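# Move the steel plate from the vise into the bin

## Task

Take the loose steel plate that stands upright in the bench vise, which has no bar, and get it into the parts bin. The bin is free to move, and a drift punch, a combination spanner and a pull hook lie on the bench. The plate may be released to fall once some part of it is already within the bin.

## Robot and tools

Robot: two seven-joint arms, left_arm and right_arm, each with a parallel gripper. The left_arm fingers are rigid. The right_arm fingers can fold: grip with the outer quarter of the pads (near the tips) for a firm hold, because deeper grips may be loose, slip or release under a harder squeeze. Pressing a partly open right finger tip-first into a surface folds it easily and can spoil the next grip.

Frame: every pose, target and reading uses the scene frame. Its origin sits at table-top height halfway between the two nominal arm bases; +x points out over the table, +z up, and left_arm is on the +y side (not tied to image left or right). Gripper axes: fingers point along the gripper's +z, and the pads close along its y. end_effector_position is the spot between the closed pads; the tips stick out about 33 mm past it at gaps up to 40 mm, only 9 mm when fully open. Reported poses may be off by a few centimetres. A BASES line, if present, gives calibrated base positions.

The row (used by execute_actions and move): 20 numbers, always both arms. First left_arm: x, y, z in metres, then quaternion qw, qx, qy, qz (w first), then gripper position, force_limit, speed. Then the same ten for right_arm. Position and orientation are absolute targets in the scene frame, not offsets. The three gripper numbers each lie in -1..1. position: +1 fully open (140 mm), about -0.8 pads touching, -1 closes until blocked. force_limit and speed (both default +1) set squeeze strength and closing rate (about 30 mm/s at -1, 140 at 0, 250 at +1); faster closing squeezes harder. To keep an arm still, resend its last reported pose and its previous gripper numbers unchanged; to keep an orientation, repeat one quaternion every row.

execute_actions: actions is a list of actions; each action is a list of 0 to 15 rows, one row per 1/30 s step, and the final row repeats until 15 steps pass. A target lying more than 0.6 m from the gripper's start position along any gripper axis gets the action refused for both arms. cameras picks image sources (omit or ["all"] for all, [] for none). An empty actions list just reports state.

move: target is one row or a list of up to 15 rows; each gripper travels in a straight line toward it, no obstacle avoidance. speed is m/s per path (0.002 to 2, default 0.25; rotation limited to twice that in rad/s, max 2.5), one value or one per target. blend (metres) rounds intermediate corners. blocking=false returns early while motion continues; a new move supersedes a running one. Gripper numbers of later targets apply only once everything stops there. The result adds a move: line (done, off_target, moving, held, fault; limits=paced or held). Fast moves lag and overshoot more, and hit harder.

wait: seconds 0 to 10; arms hold their last command. stop: brakes a running move (fingers keep going). zoom_image: camera (cam_high, cam_low, cam_left_wrist, cam_right_wrist) and region [x0, y0, x1, y1] in pixels, top-left origin, at most 504x504. set_collision_behavior: contact_force_n 20, 40 or 85, not during a move. clear_fault: arm name; clears a reported torque or force fault. finished_scene: scene, the current scene number; call only when the plate rests in the bin without help.

Results: per arm, end_effector_position, end_effector_quat_wxyz, Hand target (where the arm is currently being driven, possibly short of your command, so send the remainder next), Tool commands, joint positions, velocities ("within noise" when still), torques, external torques, flange force along the gripper axes (includes held weight; bias exists), and step readings after execute_actions. object_status: 0 moving, 1 blocked while opening, 2 blocked while closing (a grip), 3 reached target or pads met. position_measured is in counts: 3 open, about 75 = 100 mm, 139 = 60 mm, 200 = 20 mm, 230 pads touching. To tighten a grip raise force_limit and nudge position (-1 to -0.98); to loosen, open and reclose slowly.

Control limits: each step the commanded orientation is clipped to 32 degrees from the measured one; big wrist turns may swing the elbow. Joint ranges (rad): waist ±2.901, shoulder ±1.836, upper arm roll ±2.901, elbow -3.077 to -0.117 (straight at -0.467), forearm roll ±2.876, wrist pitch 0.440 to 4.622, wrist roll ±3.051. Exceeding a range or a joint speed limit causes a torque fault.

Faults: an arm stops on contact torque at its joint limit (waist and shoulder 20, upper arm roll and elbow 18, wrist and forearm joints 12 N m) or on outside force reaching the contact limit (20 N initially; carried weight counts). After a force fault with the arm held by a grasped part, open first. Overheating (MOTOR HOT warning, maybe not) brakes the arm for 30 to 60 s or more; avoid long stretched holds or pushing at unreachable poses.

Avoid: dropping or releasing a moving part, knocking the bin, punch, spanner or hook (anything leaving the table fails), fast hits, hard presses, squeezing hard on a part still resting on something, and any contact between the two grippers or one gripper closing on the other. The clearance check may hold an arm near the other arm's forearm but does not stop gripper-to-gripper collisions.

Each tool is called by a JSON object that holds its "method" and its "body", one argument or row to a line.

## Session

{"method": "execute_actions", "body": {
  "actions": []
}}

Scene clock: 0.00 s.
left_arm: end_effector_position=(+0.3436, +0.1371, +0.1927) position_measured=3 object_status=3 end_effector_quat_wxyz=(-0.297, +0.097, +0.728, -0.610) | right_arm: end_effector_position=(+0.8434, -0.2411, +0.2112) position_measured=3 object_status=3 end_effector_quat_wxyz=(-0.161, +0.811, +0.037, +0.561)
Joint positions: left_arm=[-0.199 0.589 0.168 -1.916 -1.146 1.27 2.288] | right_arm=[-0.793 0.995 0.948 -1.902 -0.183 3.662 -2.029]
Joint velocities: within noise
Joint torques (N m): no reading
External joint torques (N m): no reading
Flange force (N): no reading
Hand target: left_arm +0.3436, +0.1371, +0.1927; -0.297, +0.097, +0.728, -0.610 | right_arm +0.8434, -0.2411, +0.2112; -0.161, +0.811, +0.037, +0.561
Tool commands: left_gripper/position=+1.0 left_gripper/force_limit=+1.0 left_gripper/speed=+1.0 right_gripper/position=+1.0 right_gripper/force_limit=+1.0 right_gripper/speed=+1.0

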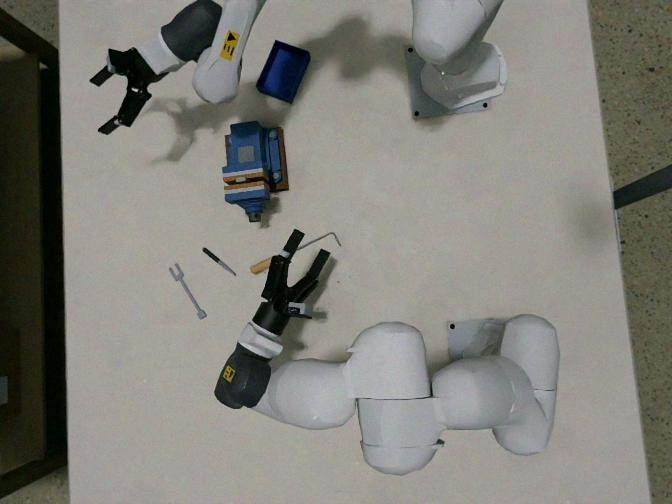

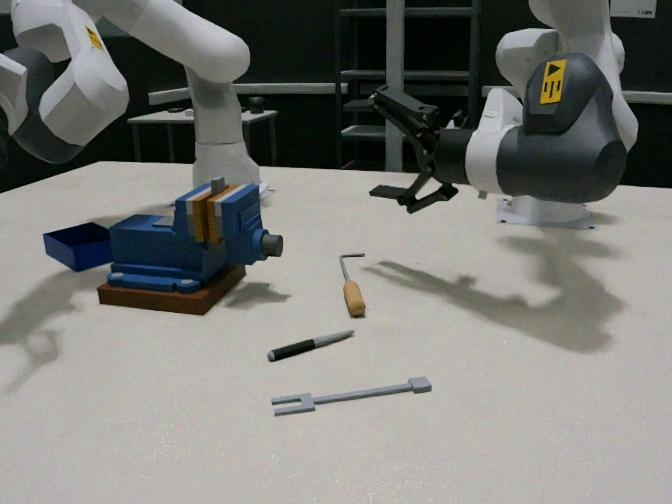

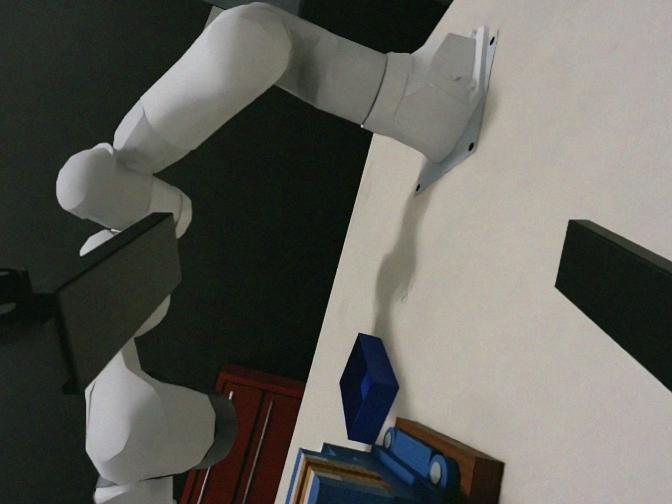

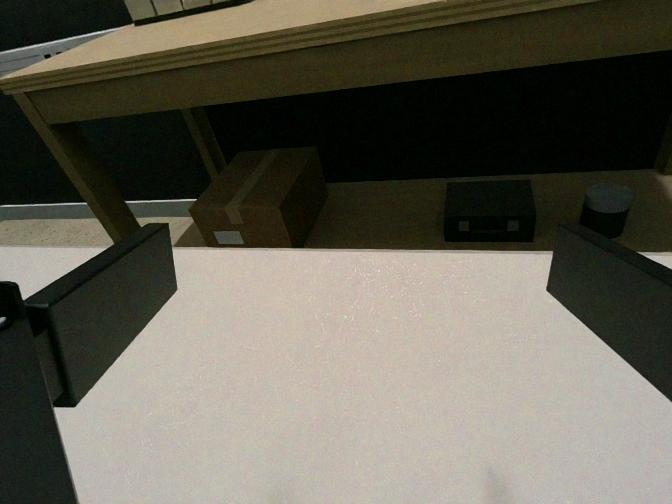

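{"method": "zoom_image", "body": {
  "camera": "cam_low",
  "region": [30, 150, 310, 330]
}}

{"method": "zoom_image", "body": {
  "camera": "cam_high",
  "region": [200, 30, 340, 230]
}}

{"method": "zoom_image", "body": {
  "camera": "cam_high",
  "region": [150, 210, 370, 340]
}}

Scaled by 1.800 from the camera's 672x504 image, which has a finer 960x720 frame.

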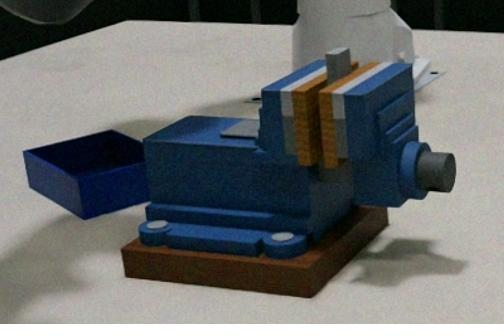

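Scaled by 2.520 from the camera's 672x504 image, which has a finer 960x720 frame.

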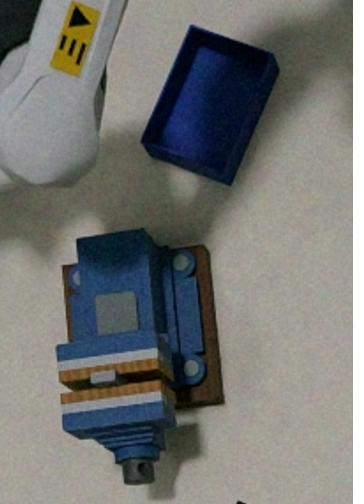

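Scaled by 2.291 from the camera's 672x504 image, which has a finer 960x720 frame.

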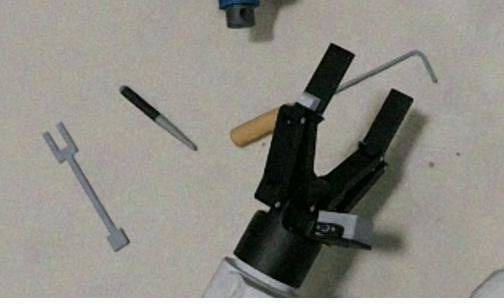

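{"method": "move", "body": {
  "target": [
    [0.36,0.28,0.28,-0.297,0.097,0.728,-0.610,1,1,1,0.72,-0.2,0.38,-0.161,0.811,0.037,0.561,1,1,1],
    [0.36,0.28,0.28,-0.297,0.097,0.728,-0.610,1,1,1,0.50,-0.12,0.42,0,1,0,0,1,1,1]
  ],
  "blend": 0.05,
  "speed": 0.25
}}

Scene clock: 5.57 s.
left_arm: end_effector_position=(+0.3609, +0.2793, +0.2796) position_measured=3 object_status=3 end_effector_quat_wxyz=(-0.295, +0.097, +0.727, -0.612) | right_arm: end_effector_position=(+0.5004, -0.1197, +0.4209) position_measured=3 object_status=3 end_effector_quat_wxyz=(+0.000, +1.000, +0.003, +0.002)
Joint positions: left_arm=[-0.016 0.505 0.269 -1.812 -0.989 1.004 2.246] | right_arm=[-2.473 0.021 2.801 -1.575 -0.009 1.559 -1.241]
Joint velocities: left_arm=[within noise] | right_arm=[0 -0.002 -0.001 -0.002 0 -0.006 0.004]
Joint torques (N m): left_arm=[-0.73 -43.48 1.78 19.54 -0.71 -2.32 -0.2] | right_arm=[0.47 29.31 -1 23.47 1.24 2.45 0.23]
External joint torques (N m): left_arm=[-0.71 -1.59 -1.03 0.97 0.7 -0.37 -0.11] | right_arm=[0.37 -0.27 -1.3 -0.66 0.39 -0.23 0.23]
Flange force (N): left_arm=[1.1 -2.6 0.2] | right_arm=[-0.7 0.7 1.3]
Hand target: left_arm +0.3600, +0.2800, +0.2800; -0.297, +0.097, +0.728, -0.610 | right_arm +0.5000, -0.1200, +0.4200; +0.000, +1.000, +0.000, +0.000
Off the commanded pose: left_arm 0.001 m, 0 deg | right_arm 0.001 m, 0 deg.
move: done

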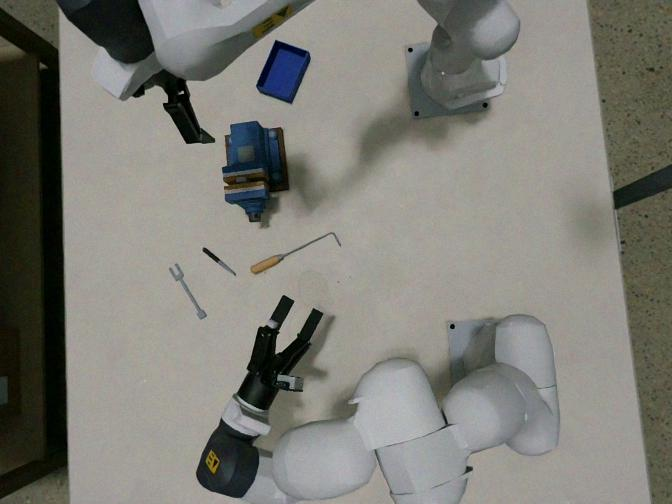

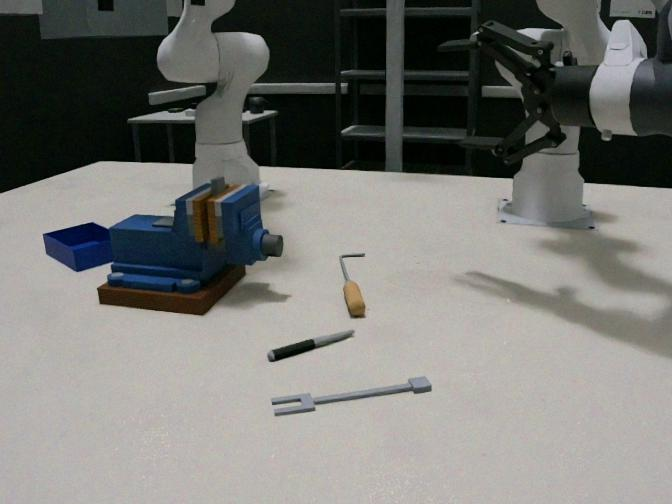

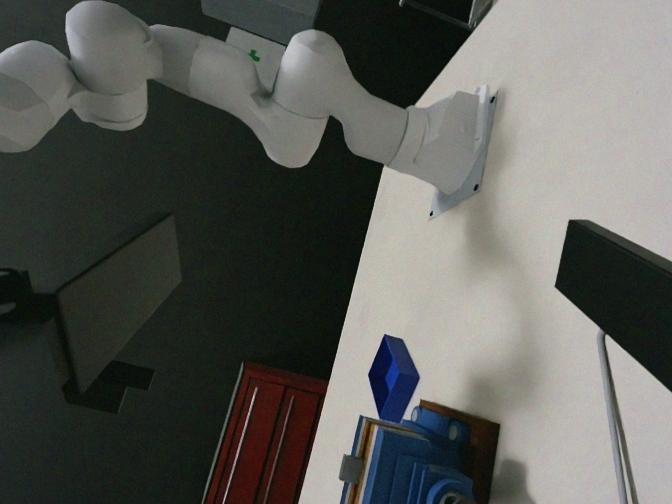

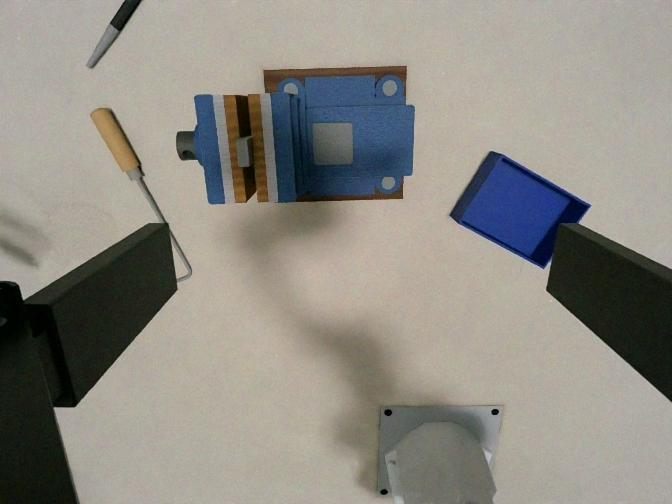

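{"method": "zoom_image", "body": {
  "camera": "cam_right_wrist",
  "region": [170, 60, 430, 220]
}}

{"method": "zoom_image", "body": {
  "camera": "cam_low",
  "region": [160, 160, 300, 260]
}}

Scaled by 1.938 from the camera's 672x504 image, which has a finer 960x720 frame.

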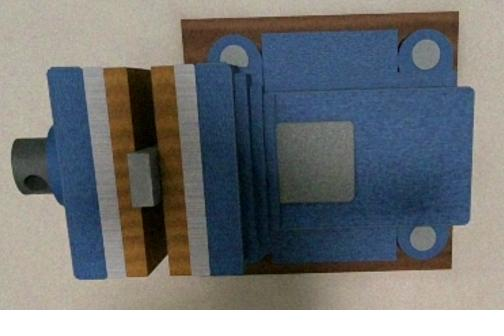

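Scaled by 3.600 from the camera's 672x504 image, which has a finer 960x720 frame.

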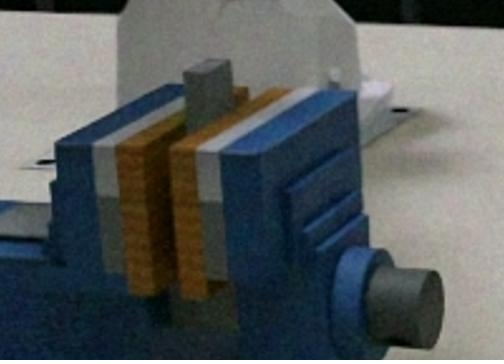

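{"method": "move", "body": {
  "target": [
    [0.36,0.28,0.28,-0.297,0.097,0.728,-0.610,1,1,1,0.50,-0.07,0.42,0,1,0,0,1,1,1]
  ],
  "cameras": ["cam_right_wrist"]
}}

{"method": "move", "body": {
  "target": [
    [0.36,0.28,0.28,-0.297,0.097,0.728,-0.610,1,1,1,0.50,-0.07,0.37,0,1,0,0,1,1,1]
  ],
  "cameras": ["cam_right_wrist"]
}}

Scene clock: 7.73 s.
left_arm: end_effector_position=(+0.3609, +0.2793, +0.2796) position_measured=3 object_status=3 end_effector_quat_wxyz=(-0.295, +0.097, +0.727, -0.612) | right_arm: end_effector_position=(+0.5004, -0.0702, +0.4207) position_measured=3 object_status=3 end_effector_quat_wxyz=(+0.000, +1.000, +0.003, +0.002)
Joint positions: left_arm=[-0.016 0.505 0.269 -1.812 -0.989 1.004 2.246] | right_arm=[-2.44 -0.044 2.836 -1.499 0.011 1.544 -1.173]
Joint velocities: left_arm=[within noise] | right_arm=[0 -0.002 0.001 0 0.001 0 0.005]
Joint torques (N m): left_arm=[-0.78 -43.46 1.83 19.44 -0.72 -2.3 -0.24] | right_arm=[0.54 32.17 -1.51 23.33 1.25 2.43 0.28]
External joint torques (N m): left_arm=[-0.94 -1.35 -1.15 0.74 0.69 -0.36 -0.16] | right_arm=[0.46 -0.06 -1.2 -0.79 0.41 -0.25 0.28]
Flange force (N): left_arm=[1.0 -2.3 0.8] | right_arm=[-2.3 1.1 2.0]
Hand target: left_arm +0.3600, +0.2800, +0.2800; -0.297, +0.097, +0.728, -0.610 | right_arm +0.5000, -0.0700, +0.4200; +0.000, +1.000, +0.000, +0.000
Off the commanded pose: left_arm 0.001 m, 0 deg | right_arm 0.001 m, 0 deg.
move: done
Images, in order (width x height): cam_right_wrist 672x504.

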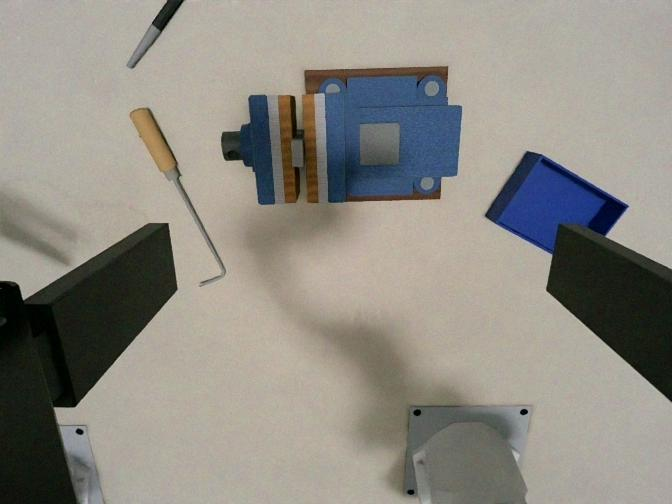

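Scene clock: 8.93 s.
left_arm: end_effector_position=(+0.3609, +0.2793, +0.2796) position_measured=3 object_status=3 end_effector_quat_wxyz=(-0.295, +0.097, +0.727, -0.612) | right_arm: end_effector_position=(+0.4997, -0.0705, +0.3693) position_measured=3 object_status=3 end_effector_quat_wxyz=(+0.000, +1.000, +0.001, -0.002)
Joint positions: left_arm=[-0.016 0.505 0.269 -1.812 -0.989 1.004 2.245] | right_arm=[-2.439 -0.018 2.838 -1.662 0.008 1.675 -1.165]
Joint velocities: left_arm=[within noise] | right_arm=[-0.001 0 -0.001 0.001 0 0.003 0.001]
Joint torques (N m): left_arm=[-0.75 -43.46 1.85 19.44 -0.73 -2.28 -0.24] | right_arm=[0.53 33.15 -0.54 22.94 0.57 2.73 0.21]
External joint torques (N m): left_arm=[-0.92 -1.32 -1.13 0.72 0.69 -0.34 -0.15] | right_arm=[0.53 1.2 -0.38 -1.84 -0.26 0.07 0.21]
Flange force (N): left_arm=[1.0 -2.2 0.8] | right_arm=[-11.2 4.3 6.2]
Hand target: left_arm +0.3600, +0.2800, +0.2800; -0.297, +0.097, +0.728, -0.610 | right_arm +0.5000, -0.0700, +0.3700; +0.000, +1.000, +0.000, +0.000
Off the commanded pose: left_arm 0.001 m, 0 deg | right_arm 0.001 m, 0 deg.
move: done
Images, in order (width x height): cam_right_wrist 672x504.

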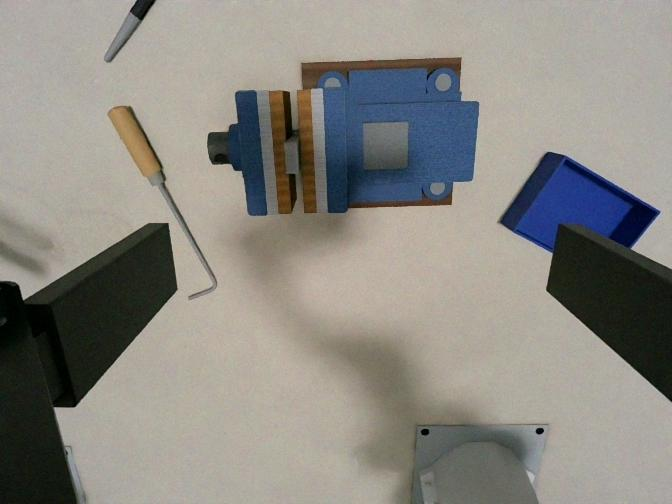

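{"method": "move", "body": {
  "target": [
    [0.36,0.28,0.28,-0.297,0.097,0.728,-0.610,1,1,1,0.55,-0.03,0.28,0,1,0,0,1,1,1]
  ]
}}

Scene clock: 10.57 s.
left_arm: end_effector_position=(+0.3609, +0.2793, +0.2796) position_measured=3 object_status=3 end_effector_quat_wxyz=(-0.295, +0.097, +0.727, -0.612) | right_arm: end_effector_position=(+0.5486, -0.0303, +0.2792) position_measured=3 object_status=3 end_effector_quat_wxyz=(+0.002, +1.000, -0.001, -0.001)
Joint positions: left_arm=[-0.016 0.505 0.269 -1.812 -0.989 1.003 2.245] | right_arm=[-2.443 -0.223 2.844 -1.634 0.065 1.843 -1.171]
Joint velocities: left_arm=[within noise] | right_arm=[0 0 0.001 0 0.001 0.005 -0.002]
Joint torques (N m): left_arm=[-0.78 -43.45 1.79 19.42 -0.74 -2.28 -0.24] | right_arm=[0.08 39.91 -2.84 24.33 1.25 2.78 -0.17]
External joint torques (N m): left_arm=[-0.76 -1.37 -1.02 0.74 0.69 -0.34 -0.16] | right_arm=[-0.1 0.83 -1.09 -0.65 0.44 0.13 -0.17]
Flange force (N): left_arm=[1.1 -2.3 0.6] | right_arm=[-4.5 3.3 1.6]
Hand target: left_arm +0.3600, +0.2800, +0.2800; -0.297, +0.097, +0.728, -0.610 | right_arm +0.5500, -0.0300, +0.2800; +0.000, +1.000, +0.000, +0.000
Off the commanded pose: left_arm 0.001 m, 0 deg | right_arm 0.002 m, 0 deg.
move: done

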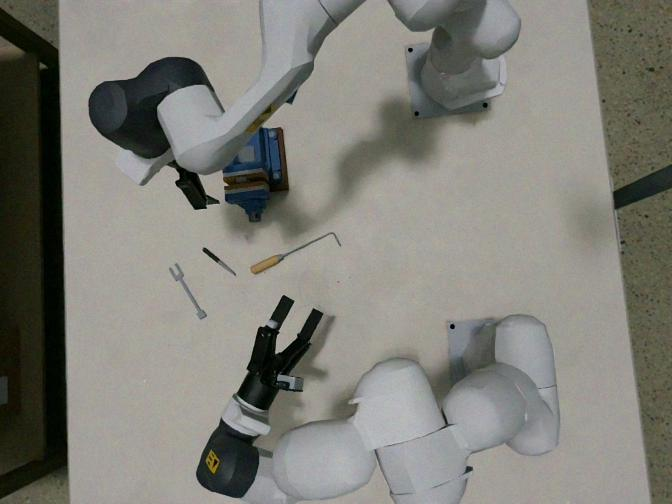

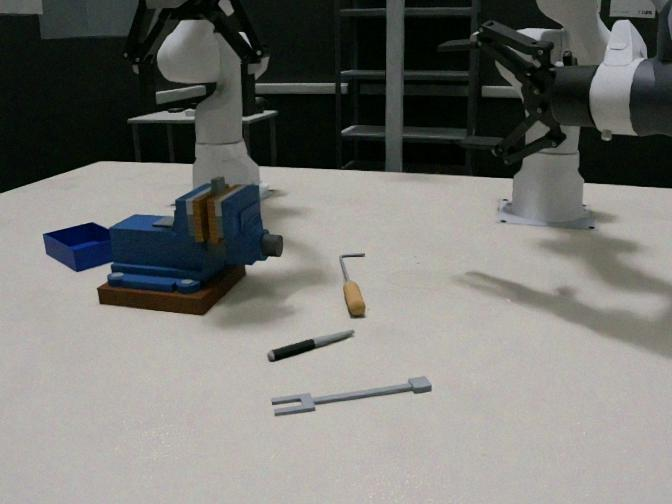

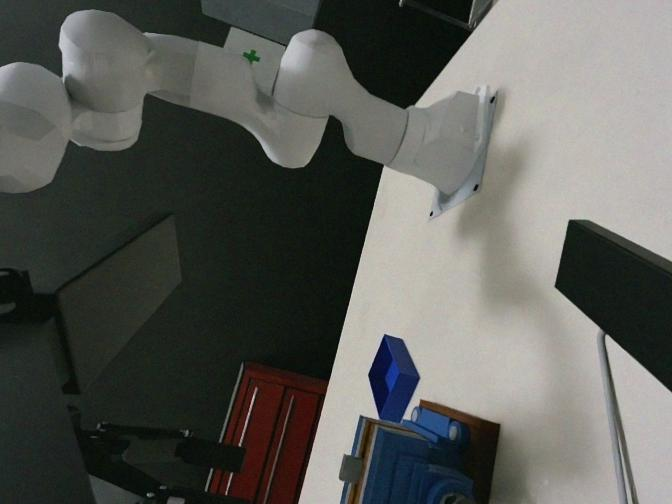

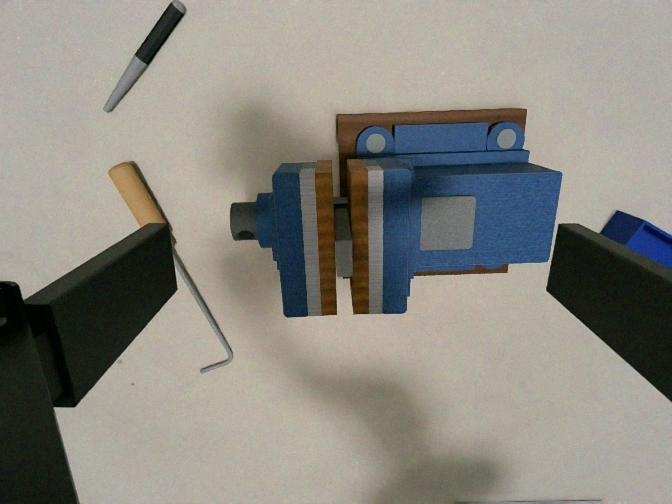

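{"method": "move", "body": {
  "target": [
    [0.36,0.28,0.28,-0.297,0.097,0.728,-0.610,1,1,1,0.535,-0.027,0.23,0,1,0,0,-0.2,-1,0]
  ]
}}

Scene clock: 12.07 s.
left_arm: end_effector_position=(+0.3609, +0.2794, +0.2796) position_measured=3 object_status=3 end_effector_quat_wxyz=(-0.295, +0.097, +0.727, -0.612) | right_arm: end_effector_position=(+0.5348, -0.0280, +0.2291) position_measured=154 object_status=3 end_effector_quat_wxyz=(+0.001, +1.000, +0.001, -0.002)
Joint positions: left_arm=[-0.016 0.505 0.269 -1.812 -0.989 1.003 2.245] | right_arm=[-2.429 -0.207 2.85 -1.784 0.065 1.978 -1.163]
Joint velocities: left_arm=[within noise] | right_arm=[0.001 0.002 0 -0.001 0.001 0.005 0.001]
Joint torques (N m): left_arm=[-0.75 -43.45 1.83 19.45 -0.74 -2.28 -0.21] | right_arm=[0.74 39.83 -2.64 23.05 0.83 2.81 0.24]
External joint torques (N m): left_arm=[-0.61 -1.49 -0.88 0.82 0.69 -0.33 -0.13] | right_arm=[0.81 1.4 -0.81 -1.74 0.07 0.15 0.24]
Flange force (N): left_arm=[1.4 -2.3 0.4] | right_arm=[-11.7 4.8 2.4]
Hand target: left_arm +0.3600, +0.2800, +0.2800; -0.297, +0.097, +0.728, -0.610 | right_arm +0.5350, -0.0270, +0.2300; +0.000, +1.000, +0.000, +0.000
Off the commanded pose: left_arm 0.001 m, 0 deg | right_arm 0.001 m, 0 deg.
move: done

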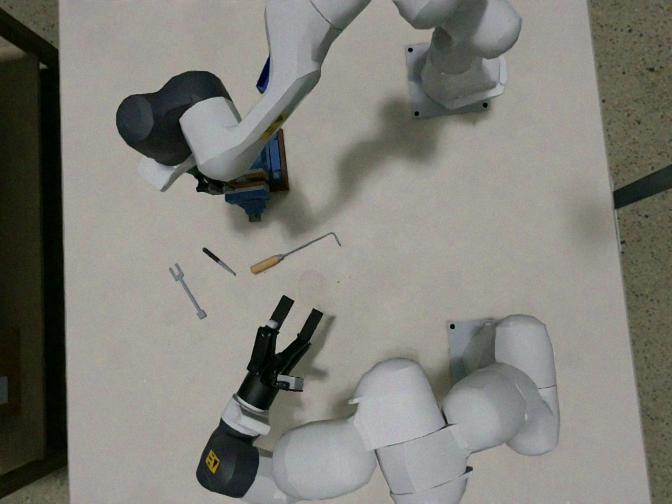

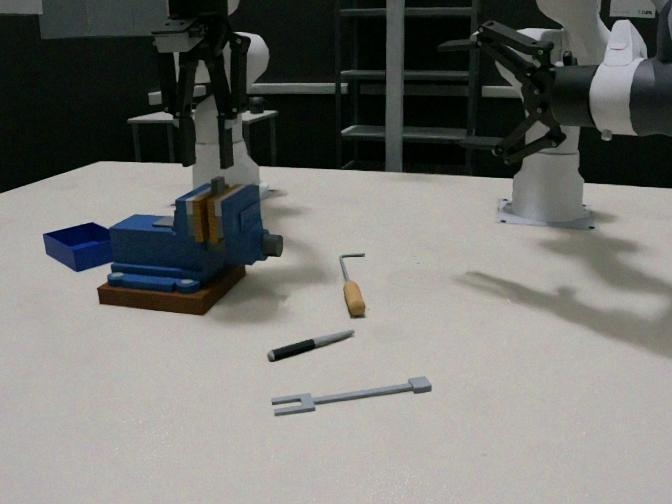

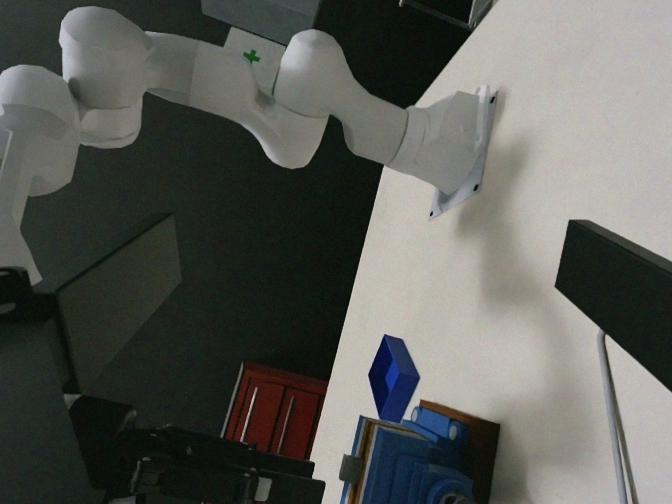

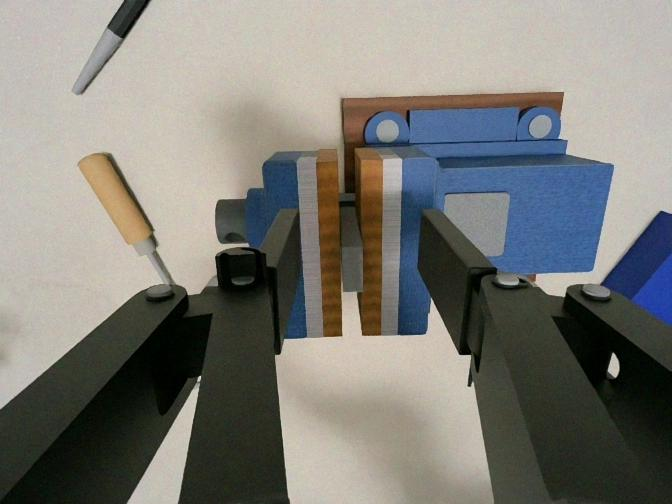

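{"method": "move", "body": {
  "target": [
    [0.36,0.28,0.28,-0.297,0.097,0.728,-0.610,1,1,1,0.518,-0.0245,0.195,0,1,0,0,-0.2,-1,0]
  ],
  "speed": 0.1
}}

{"method": "zoom_image", "body": {
  "camera": "cam_low",
  "region": [140, 100, 310, 250]
}}

{"method": "zoom_image", "body": {
  "camera": "cam_right_wrist",
  "region": [240, 140, 480, 360]
}}

Scene clock: 13.57 s.
left_arm: end_effector_position=(+0.3609, +0.2794, +0.2796) position_measured=3 object_status=3 end_effector_quat_wxyz=(-0.295, +0.097, +0.727, -0.612) | right_arm: end_effector_position=(+0.5176, -0.0250, +0.1941) position_measured=154 object_status=3 end_effector_quat_wxyz=(+0.000, +1.000, +0.001, -0.002)
Joint positions: left_arm=[-0.016 0.505 0.269 -1.812 -0.989 1.003 2.245] | right_arm=[-2.412 -0.191 2.856 -1.898 0.064 2.076 -1.146]
Joint velocities: left_arm=[within noise] | right_arm=[0.001 0.001 0.001 0 0 0.003 0.006]
Joint torques (N m): left_arm=[-0.73 -43.44 1.8 19.4 -0.76 -2.26 -0.23] | right_arm=[0.8 38.91 -2.45 22.68 0.47 2.79 0.16]
External joint torques (N m): left_arm=[-0.79 -1.58 -1.08 0.82 0.65 -0.32 -0.14] | right_arm=[0.71 1.47 -0.94 -1.67 -0.26 0.15 0.16]
Flange force (N): left_arm=[1.3 -2.6 0.9] | right_arm=[-11.0 5.0 1.1]
Hand target: left_arm +0.3600, +0.2800, +0.2800; -0.297, +0.097, +0.728, -0.610 | right_arm +0.5180, -0.0245, +0.1950; +0.000, +1.000, +0.000, +0.000
Off the commanded pose: left_arm 0.001 m, 0 deg | right_arm 0.001 m, 0 deg.
move: done

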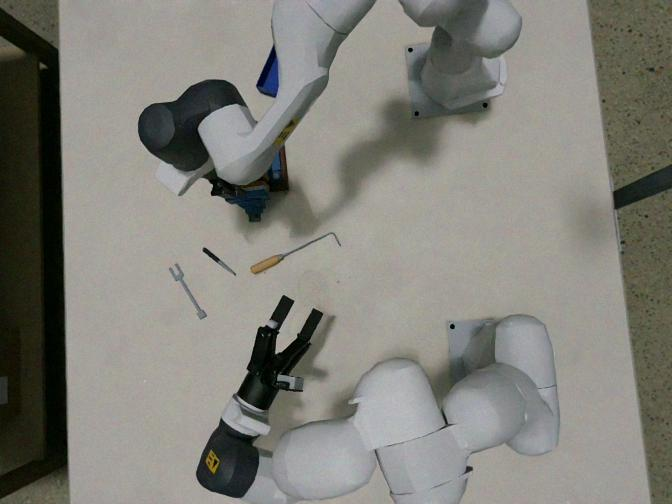

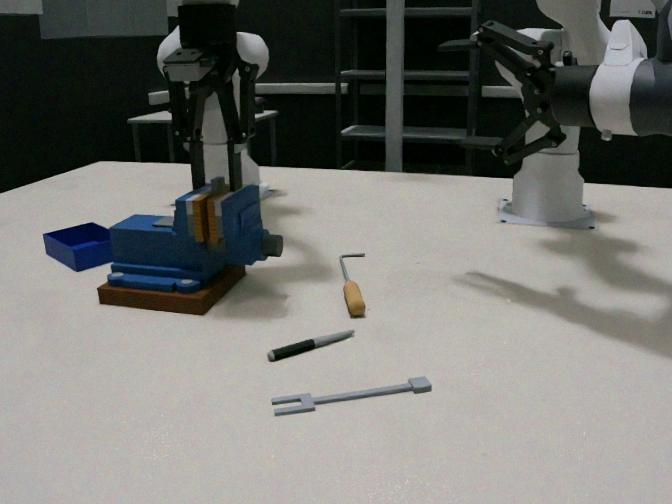

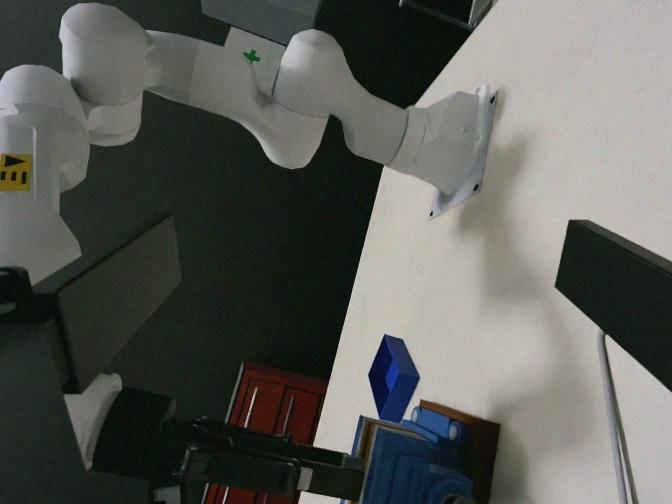

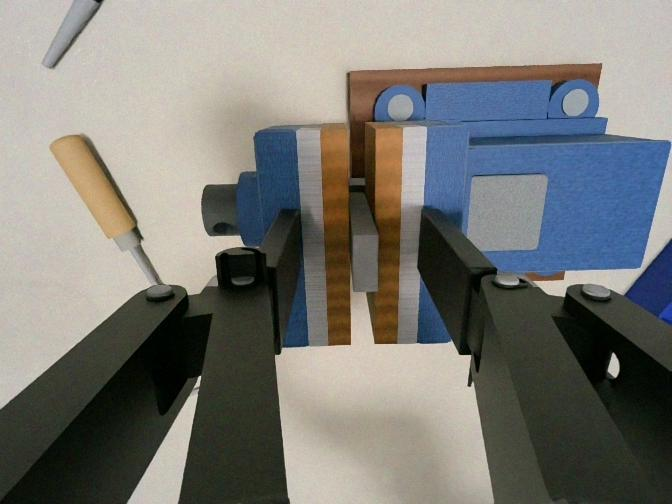

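Scaled by 2.965 from the camera's 672x504 image, which has a finer 960x720 frame.

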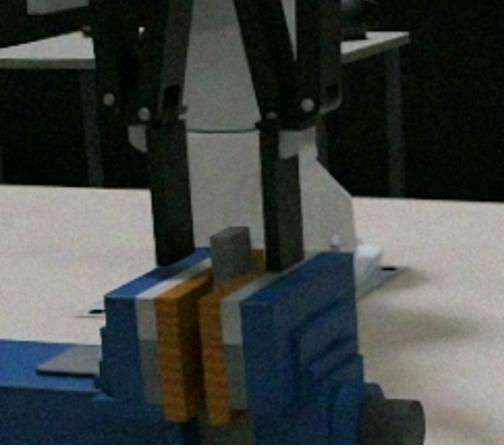

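Scaled by 2.100 from the camera's 672x504 image, which has a finer 960x720 frame.

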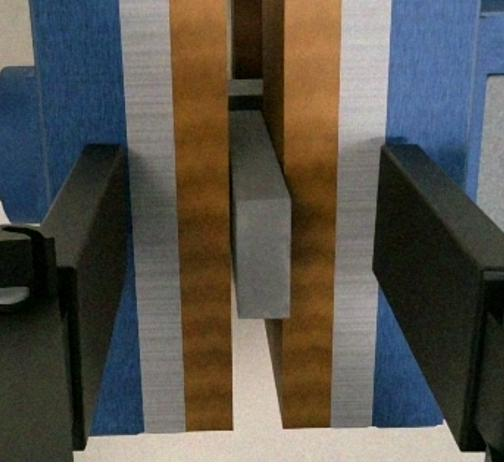

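{"method": "move", "body": {
  "target": [
    [0.36,0.28,0.28,-0.297,0.097,0.728,-0.610,1,1,1,0.508,-0.0275,0.187,0,1,0,0,-0.2,-1,0]
  ],
  "speed": 0.1,
  "cameras": ["cam_low","cam_right_wrist"]
}}

{"method": "zoom_image", "body": {
  "camera": "cam_low",
  "region": [160, 140, 290, 250]
}}

{"method": "zoom_image", "body": {
  "camera": "cam_right_wrist",
  "region": [240, 140, 480, 360]
}}

Scene clock: 14.83 s.
left_arm: end_effector_position=(+0.3609, +0.2794, +0.2796) position_measured=3 object_status=3 end_effector_quat_wxyz=(-0.295, +0.097, +0.727, -0.612) | right_arm: end_effector_position=(+0.5087, -0.0281, +0.1881) position_measured=154 object_status=3 end_effector_quat_wxyz=(-0.001, +1.000, +0.000, -0.001)
Joint positions: left_arm=[-0.016 0.505 0.269 -1.812 -0.989 1.003 2.245] | right_arm=[-2.406 -0.165 2.856 -1.948 0.057 2.106 -1.139]
Joint velocities: left_arm=[within noise] | right_arm=[0 0.002 -0.001 -0.002 -0.001 0.001 0.004]
Joint torques (N m): left_arm=[-0.78 -43.47 1.81 19.4 -0.75 -2.26 -0.24] | right_arm=[1.1 36.49 -2.06 22.22 0.49 2.96 0.17]
External joint torques (N m): left_arm=[-0.81 -1.4 -1.06 0.74 0.67 -0.32 -0.15] | right_arm=[1.29 0.19 -0.51 -1.94 -0.23 0.31 0.17]
Flange force (N): left_arm=[1.1 -2.3 0.8] | right_arm=[-9.0 3.1 2.9]
Hand target: left_arm +0.3600, +0.2800, +0.2800; -0.297, +0.097, +0.728, -0.610 | right_arm +0.5080, -0.0275, +0.1870; +0.000, +1.000, +0.000, +0.000
Off the commanded pose: left_arm 0.001 m, 0 deg | right_arm 0.001 m, 0 deg.
move: done
Images, in order (width x height): cam_low 672x504, cam_right_wrist 672x504.

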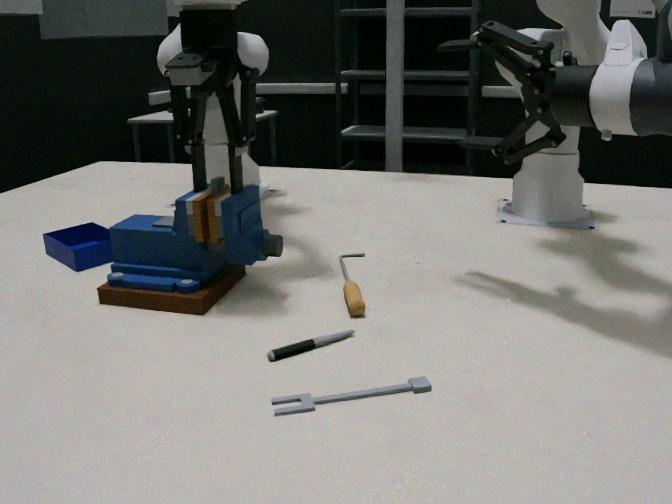

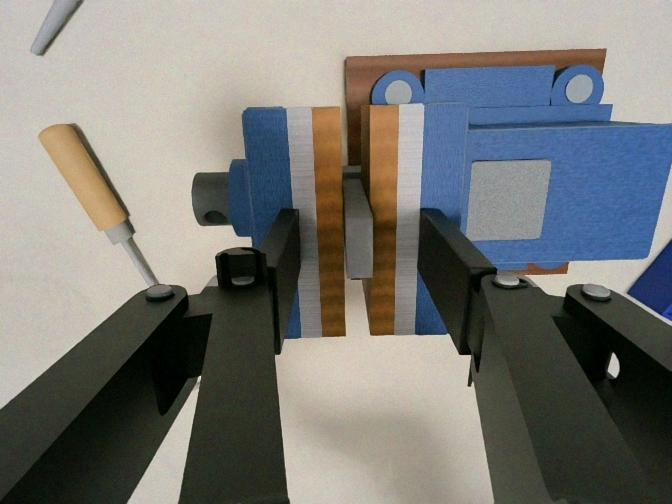

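Scaled by 3.877 from the camera's 672x504 image, which has a finer 960x720 frame.

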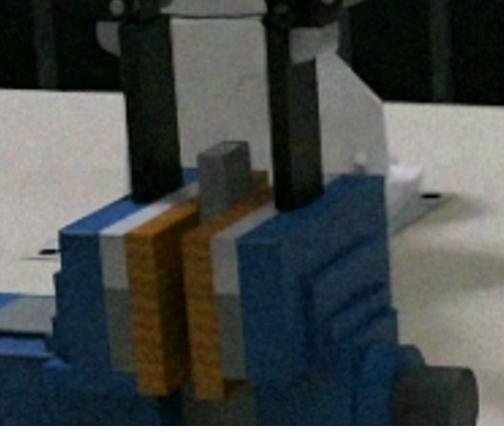

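Scaled by 2.100 from the camera's 672x504 image, which has a finer 960x720 frame.

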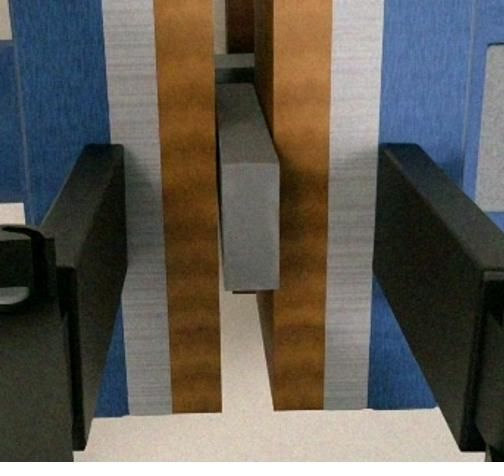

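{"method": "move", "body": {
  "target": [
    [0.36,0.28,0.28,-0.297,0.097,0.728,-0.610,1,1,1,0.509,-0.0275,0.188,0,1,0,0,-0.55,-1,-1]
  ],
  "speed": 0.1,
  "cameras": ["cam_low","cam_right_wrist"]
}}

{"method": "zoom_image", "body": {
  "camera": "cam_low",
  "region": [160, 140, 290, 250]
}}

{"method": "zoom_image", "body": {
  "camera": "cam_right_wrist",
  "region": [240, 140, 480, 360]
}}

Scene clock: 17.13 s.
left_arm: end_effector_position=(+0.3609, +0.2794, +0.2797) position_measured=3 object_status=3 end_effector_quat_wxyz=(-0.295, +0.097, +0.727, -0.612) | right_arm: end_effector_position=(+0.5097, -0.0257, +0.1897) position_measured=199 object_status=0 end_effector_quat_wxyz=(-0.002, +1.000, +0.001, +0.002)
Joint positions: left_arm=[-0.016 0.505 0.269 -1.812 -0.989 1.003 2.245] | right_arm=[-2.405 -0.165 2.857 -1.946 0.057 2.109 -1.138]
Joint velocities: within noise
Joint torques (N m): left_arm=[-0.78 -43.44 1.77 19.37 -0.77 -2.26 -0.24] | right_arm=[0.12 36.36 -2.74 22.61 0.58 2.35 0.14]
External joint torques (N m): left_arm=[-0.6 -1.32 -0.93 0.64 0.67 -0.31 -0.16] | right_arm=[0.25 -0.06 -1.25 -1.62 -0.14 -0.33 0.14]
Flange force (N): left_arm=[1.3 -2.1 0.7] | right_arm=[-5.4 3.2 1.3]
Hand target: left_arm +0.3600, +0.2800, +0.2800; -0.297, +0.097, +0.728, -0.610 | right_arm +0.5090, -0.0275, +0.1880; +0.000, +1.000, +0.000, +0.000
Off the commanded pose: left_arm 0.001 m, 0 deg | right_arm 0.003 m, 0 deg.
move: done
Images, in order (width x height): cam_low 672x504, cam_right_wrist 672x504.

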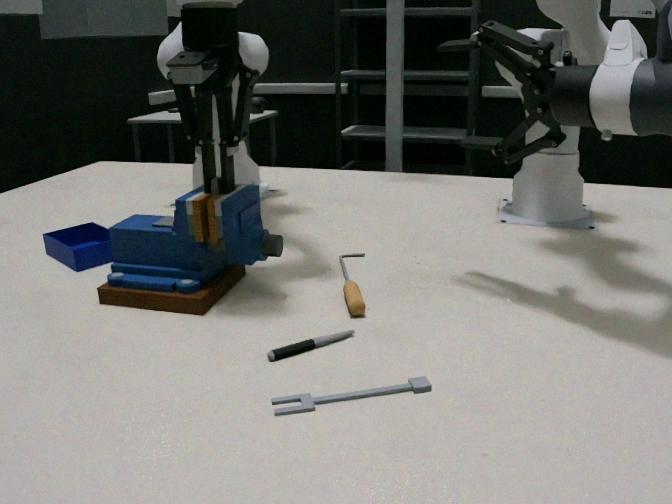

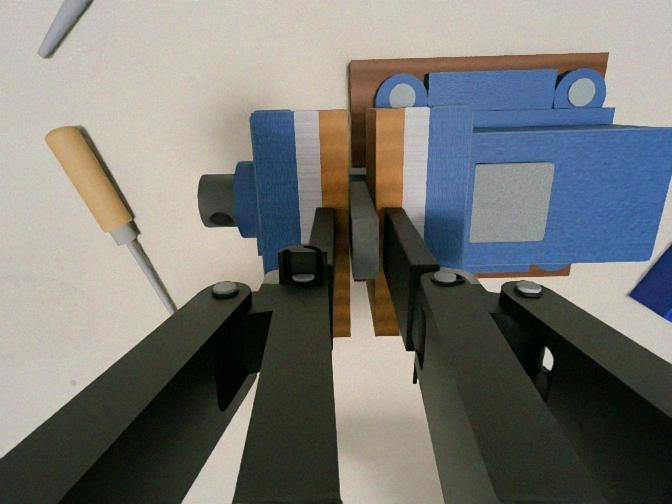

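Scaled by 3.877 from the camera's 672x504 image, which has a finer 960x720 frame.

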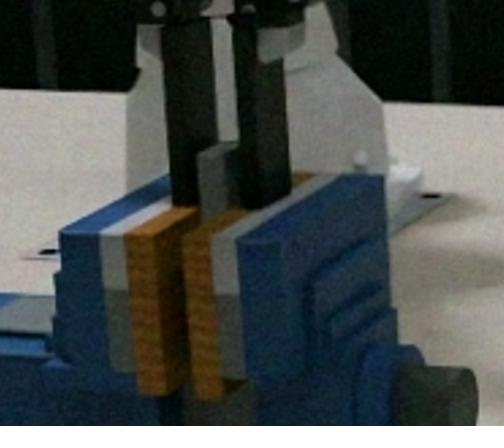

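Scaled by 2.100 from the camera's 672x504 image, which has a finer 960x720 frame.

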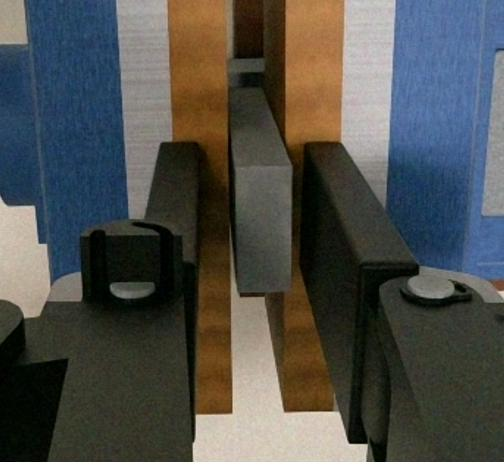

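{"method": "move", "body": {
  "target": [
    [0.36,0.28,0.28,-0.297,0.097,0.728,-0.610,1,1,1,0.506,-0.0285,0.187,0,1,0,0,-0.55,-1,-1],
    [0.36,0.28,0.28,-0.297,0.097,0.728,-0.610,1,1,1,0.506,-0.0285,0.187,0,1,0,0,-1,-1,-1]
  ],
  "speed": 0.05,
  "cameras": ["cam_low","cam_right_wrist"]
}}

{"method": "zoom_image", "body": {
  "camera": "cam_low",
  "region": [160, 140, 290, 250]
}}

{"method": "zoom_image", "body": {
  "camera": "cam_right_wrist",
  "region": [240, 140, 480, 360]
}}

Scene clock: 18.70 s.
left_arm: end_effector_position=(+0.3609, +0.2794, +0.2797) position_measured=3 object_status=3 end_effector_quat_wxyz=(-0.295, +0.097, +0.727, -0.612) | right_arm: end_effector_position=(+0.5079, -0.0268, +0.1898) position_measured=216 object_status=0 end_effector_quat_wxyz=(-0.003, +1.000, +0.001, +0.002)
Joint positions: left_arm=[-0.016 0.505 0.269 -1.812 -0.989 1.003 2.245] | right_arm=[-2.404 -0.157 2.856 -1.956 0.055 2.113 -1.136]
Joint velocities: within noise
Joint torques (N m): left_arm=[-0.75 -43.45 1.8 19.38 -0.75 -2.26 -0.25] | right_arm=[0.13 35.52 -2.45 21.05 0.49 2.28 0.18]
External joint torques (N m): left_arm=[-0.89 -1.35 -1.16 0.68 0.67 -0.33 -0.17] | right_arm=[0.08 -0.61 -1.19 -3.15 -0.23 -0.39 0.18]
Flange force (N): left_arm=[1.1 -2.3 1.0] | right_arm=[-9.2 5.2 3.7]
Hand target: left_arm +0.3600, +0.2800, +0.2800; -0.297, +0.097, +0.728, -0.610 | right_arm +0.5060, -0.0285, +0.1870; +0.000, +1.000, +0.000, +0.000
Off the commanded pose: left_arm 0.001 m, 0 deg | right_arm 0.004 m, 0 deg.
move: off_target (right_arm); target 2's new numbers were sent with right_arm's hand 0.004 m and 0 deg from that target
Images, in order (width x height): cam_low 672x504, cam_right_wrist 672x504.

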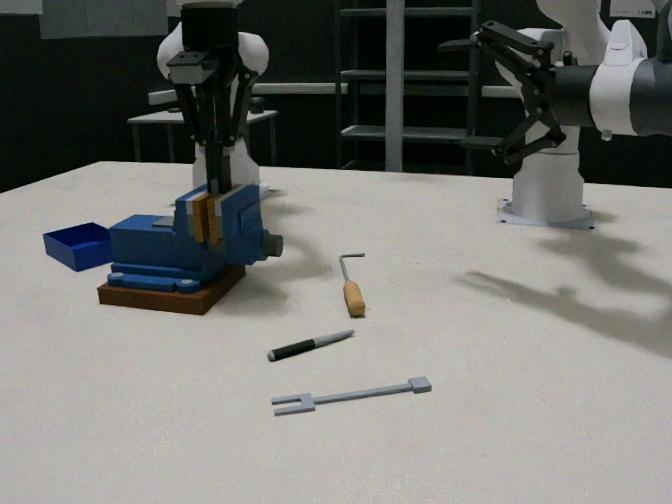

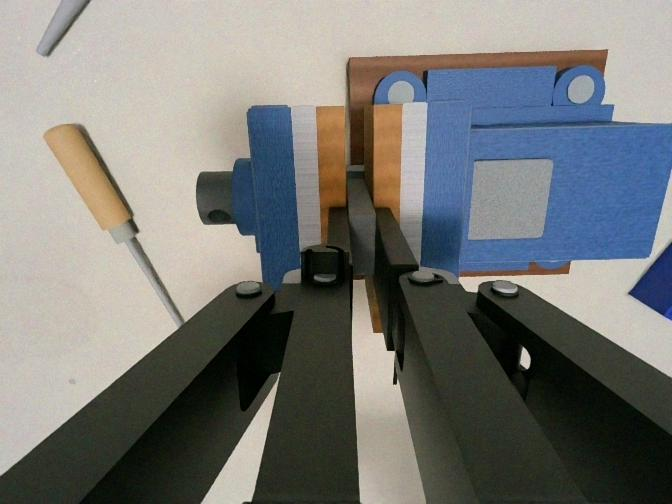

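Scaled by 3.877 from the camera's 672x504 image, which has a finer 960x720 frame.

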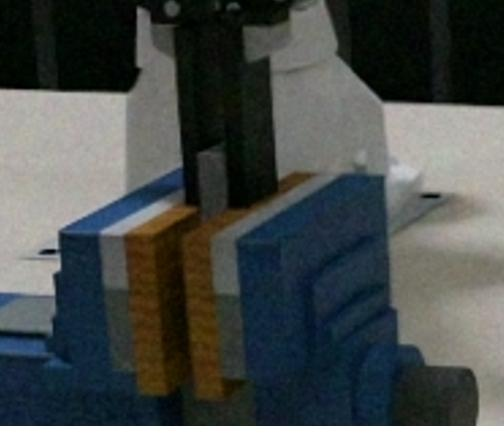

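Scaled by 2.100 from the camera's 672x504 image, which has a finer 960x720 frame.

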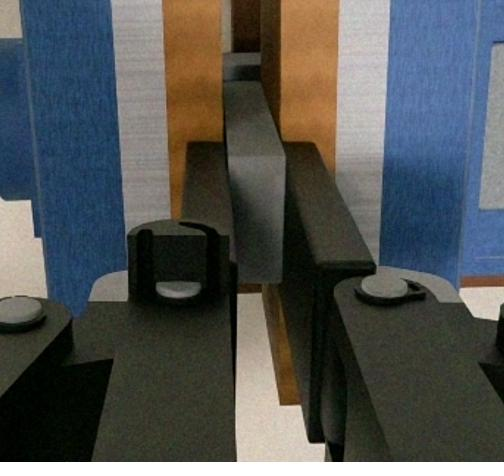

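{"method": "wait", "body": {
  "seconds": 1.5,
  "cameras": []
}}

Scene clock: 20.30 s.
left_arm: end_effector_position=(+0.3609, +0.2794, +0.2797) position_measured=3 object_status=3 end_effector_quat_wxyz=(-0.295, +0.097, +0.727, -0.612) | right_arm: end_effector_position=(+0.5079, -0.0268, +0.1898) position_measured=216 object_status=2 end_effector_quat_wxyz=(-0.003, +1.000, +0.001, +0.002)
Joint positions: left_arm=[-0.016 0.505 0.269 -1.812 -0.989 1.003 2.245] | right_arm=[-2.404 -0.157 2.856 -1.956 0.055 2.113 -1.136]
Joint velocities: within noise
Joint torques (N m): left_arm=[-0.79 -43.44 1.75 19.33 -0.77 -2.26 -0.24] | right_arm=[0.12 35.59 -2.43 21.06 0.49 2.29 0.18]
External joint torques (N m): left_arm=[-1.02 -1.4 -1.27 0.66 0.64 -0.33 -0.15] | right_arm=[0.22 -0.61 -1.03 -3.17 -0.23 -0.39 0.18]
Flange force (N): left_arm=[1.1 -2.3 1.4] | right_arm=[-9.5 5.0 3.7]
Hand target: left_arm +0.3600, +0.2800, +0.2800; -0.297, +0.097, +0.728, -0.610 | right_arm +0.5060, -0.0285, +0.1870; +0.000, +1.000, +0.000, +0.000
Tool commands: left_gripper/position=+1.0 left_gripper/force_limit=+1.0 left_gripper/speed=+1.0 right_gripper/position=-1.0 right_gripper/force_limit=-1.0 right_gripper/speed=-1.0
Off the commanded pose: left_arm 0.001 m, 0 deg | right_arm 0.004 m, 0 deg.
wait: 1.50 s; at rest by 0.07 s
No camera images: "cameras" was empty.


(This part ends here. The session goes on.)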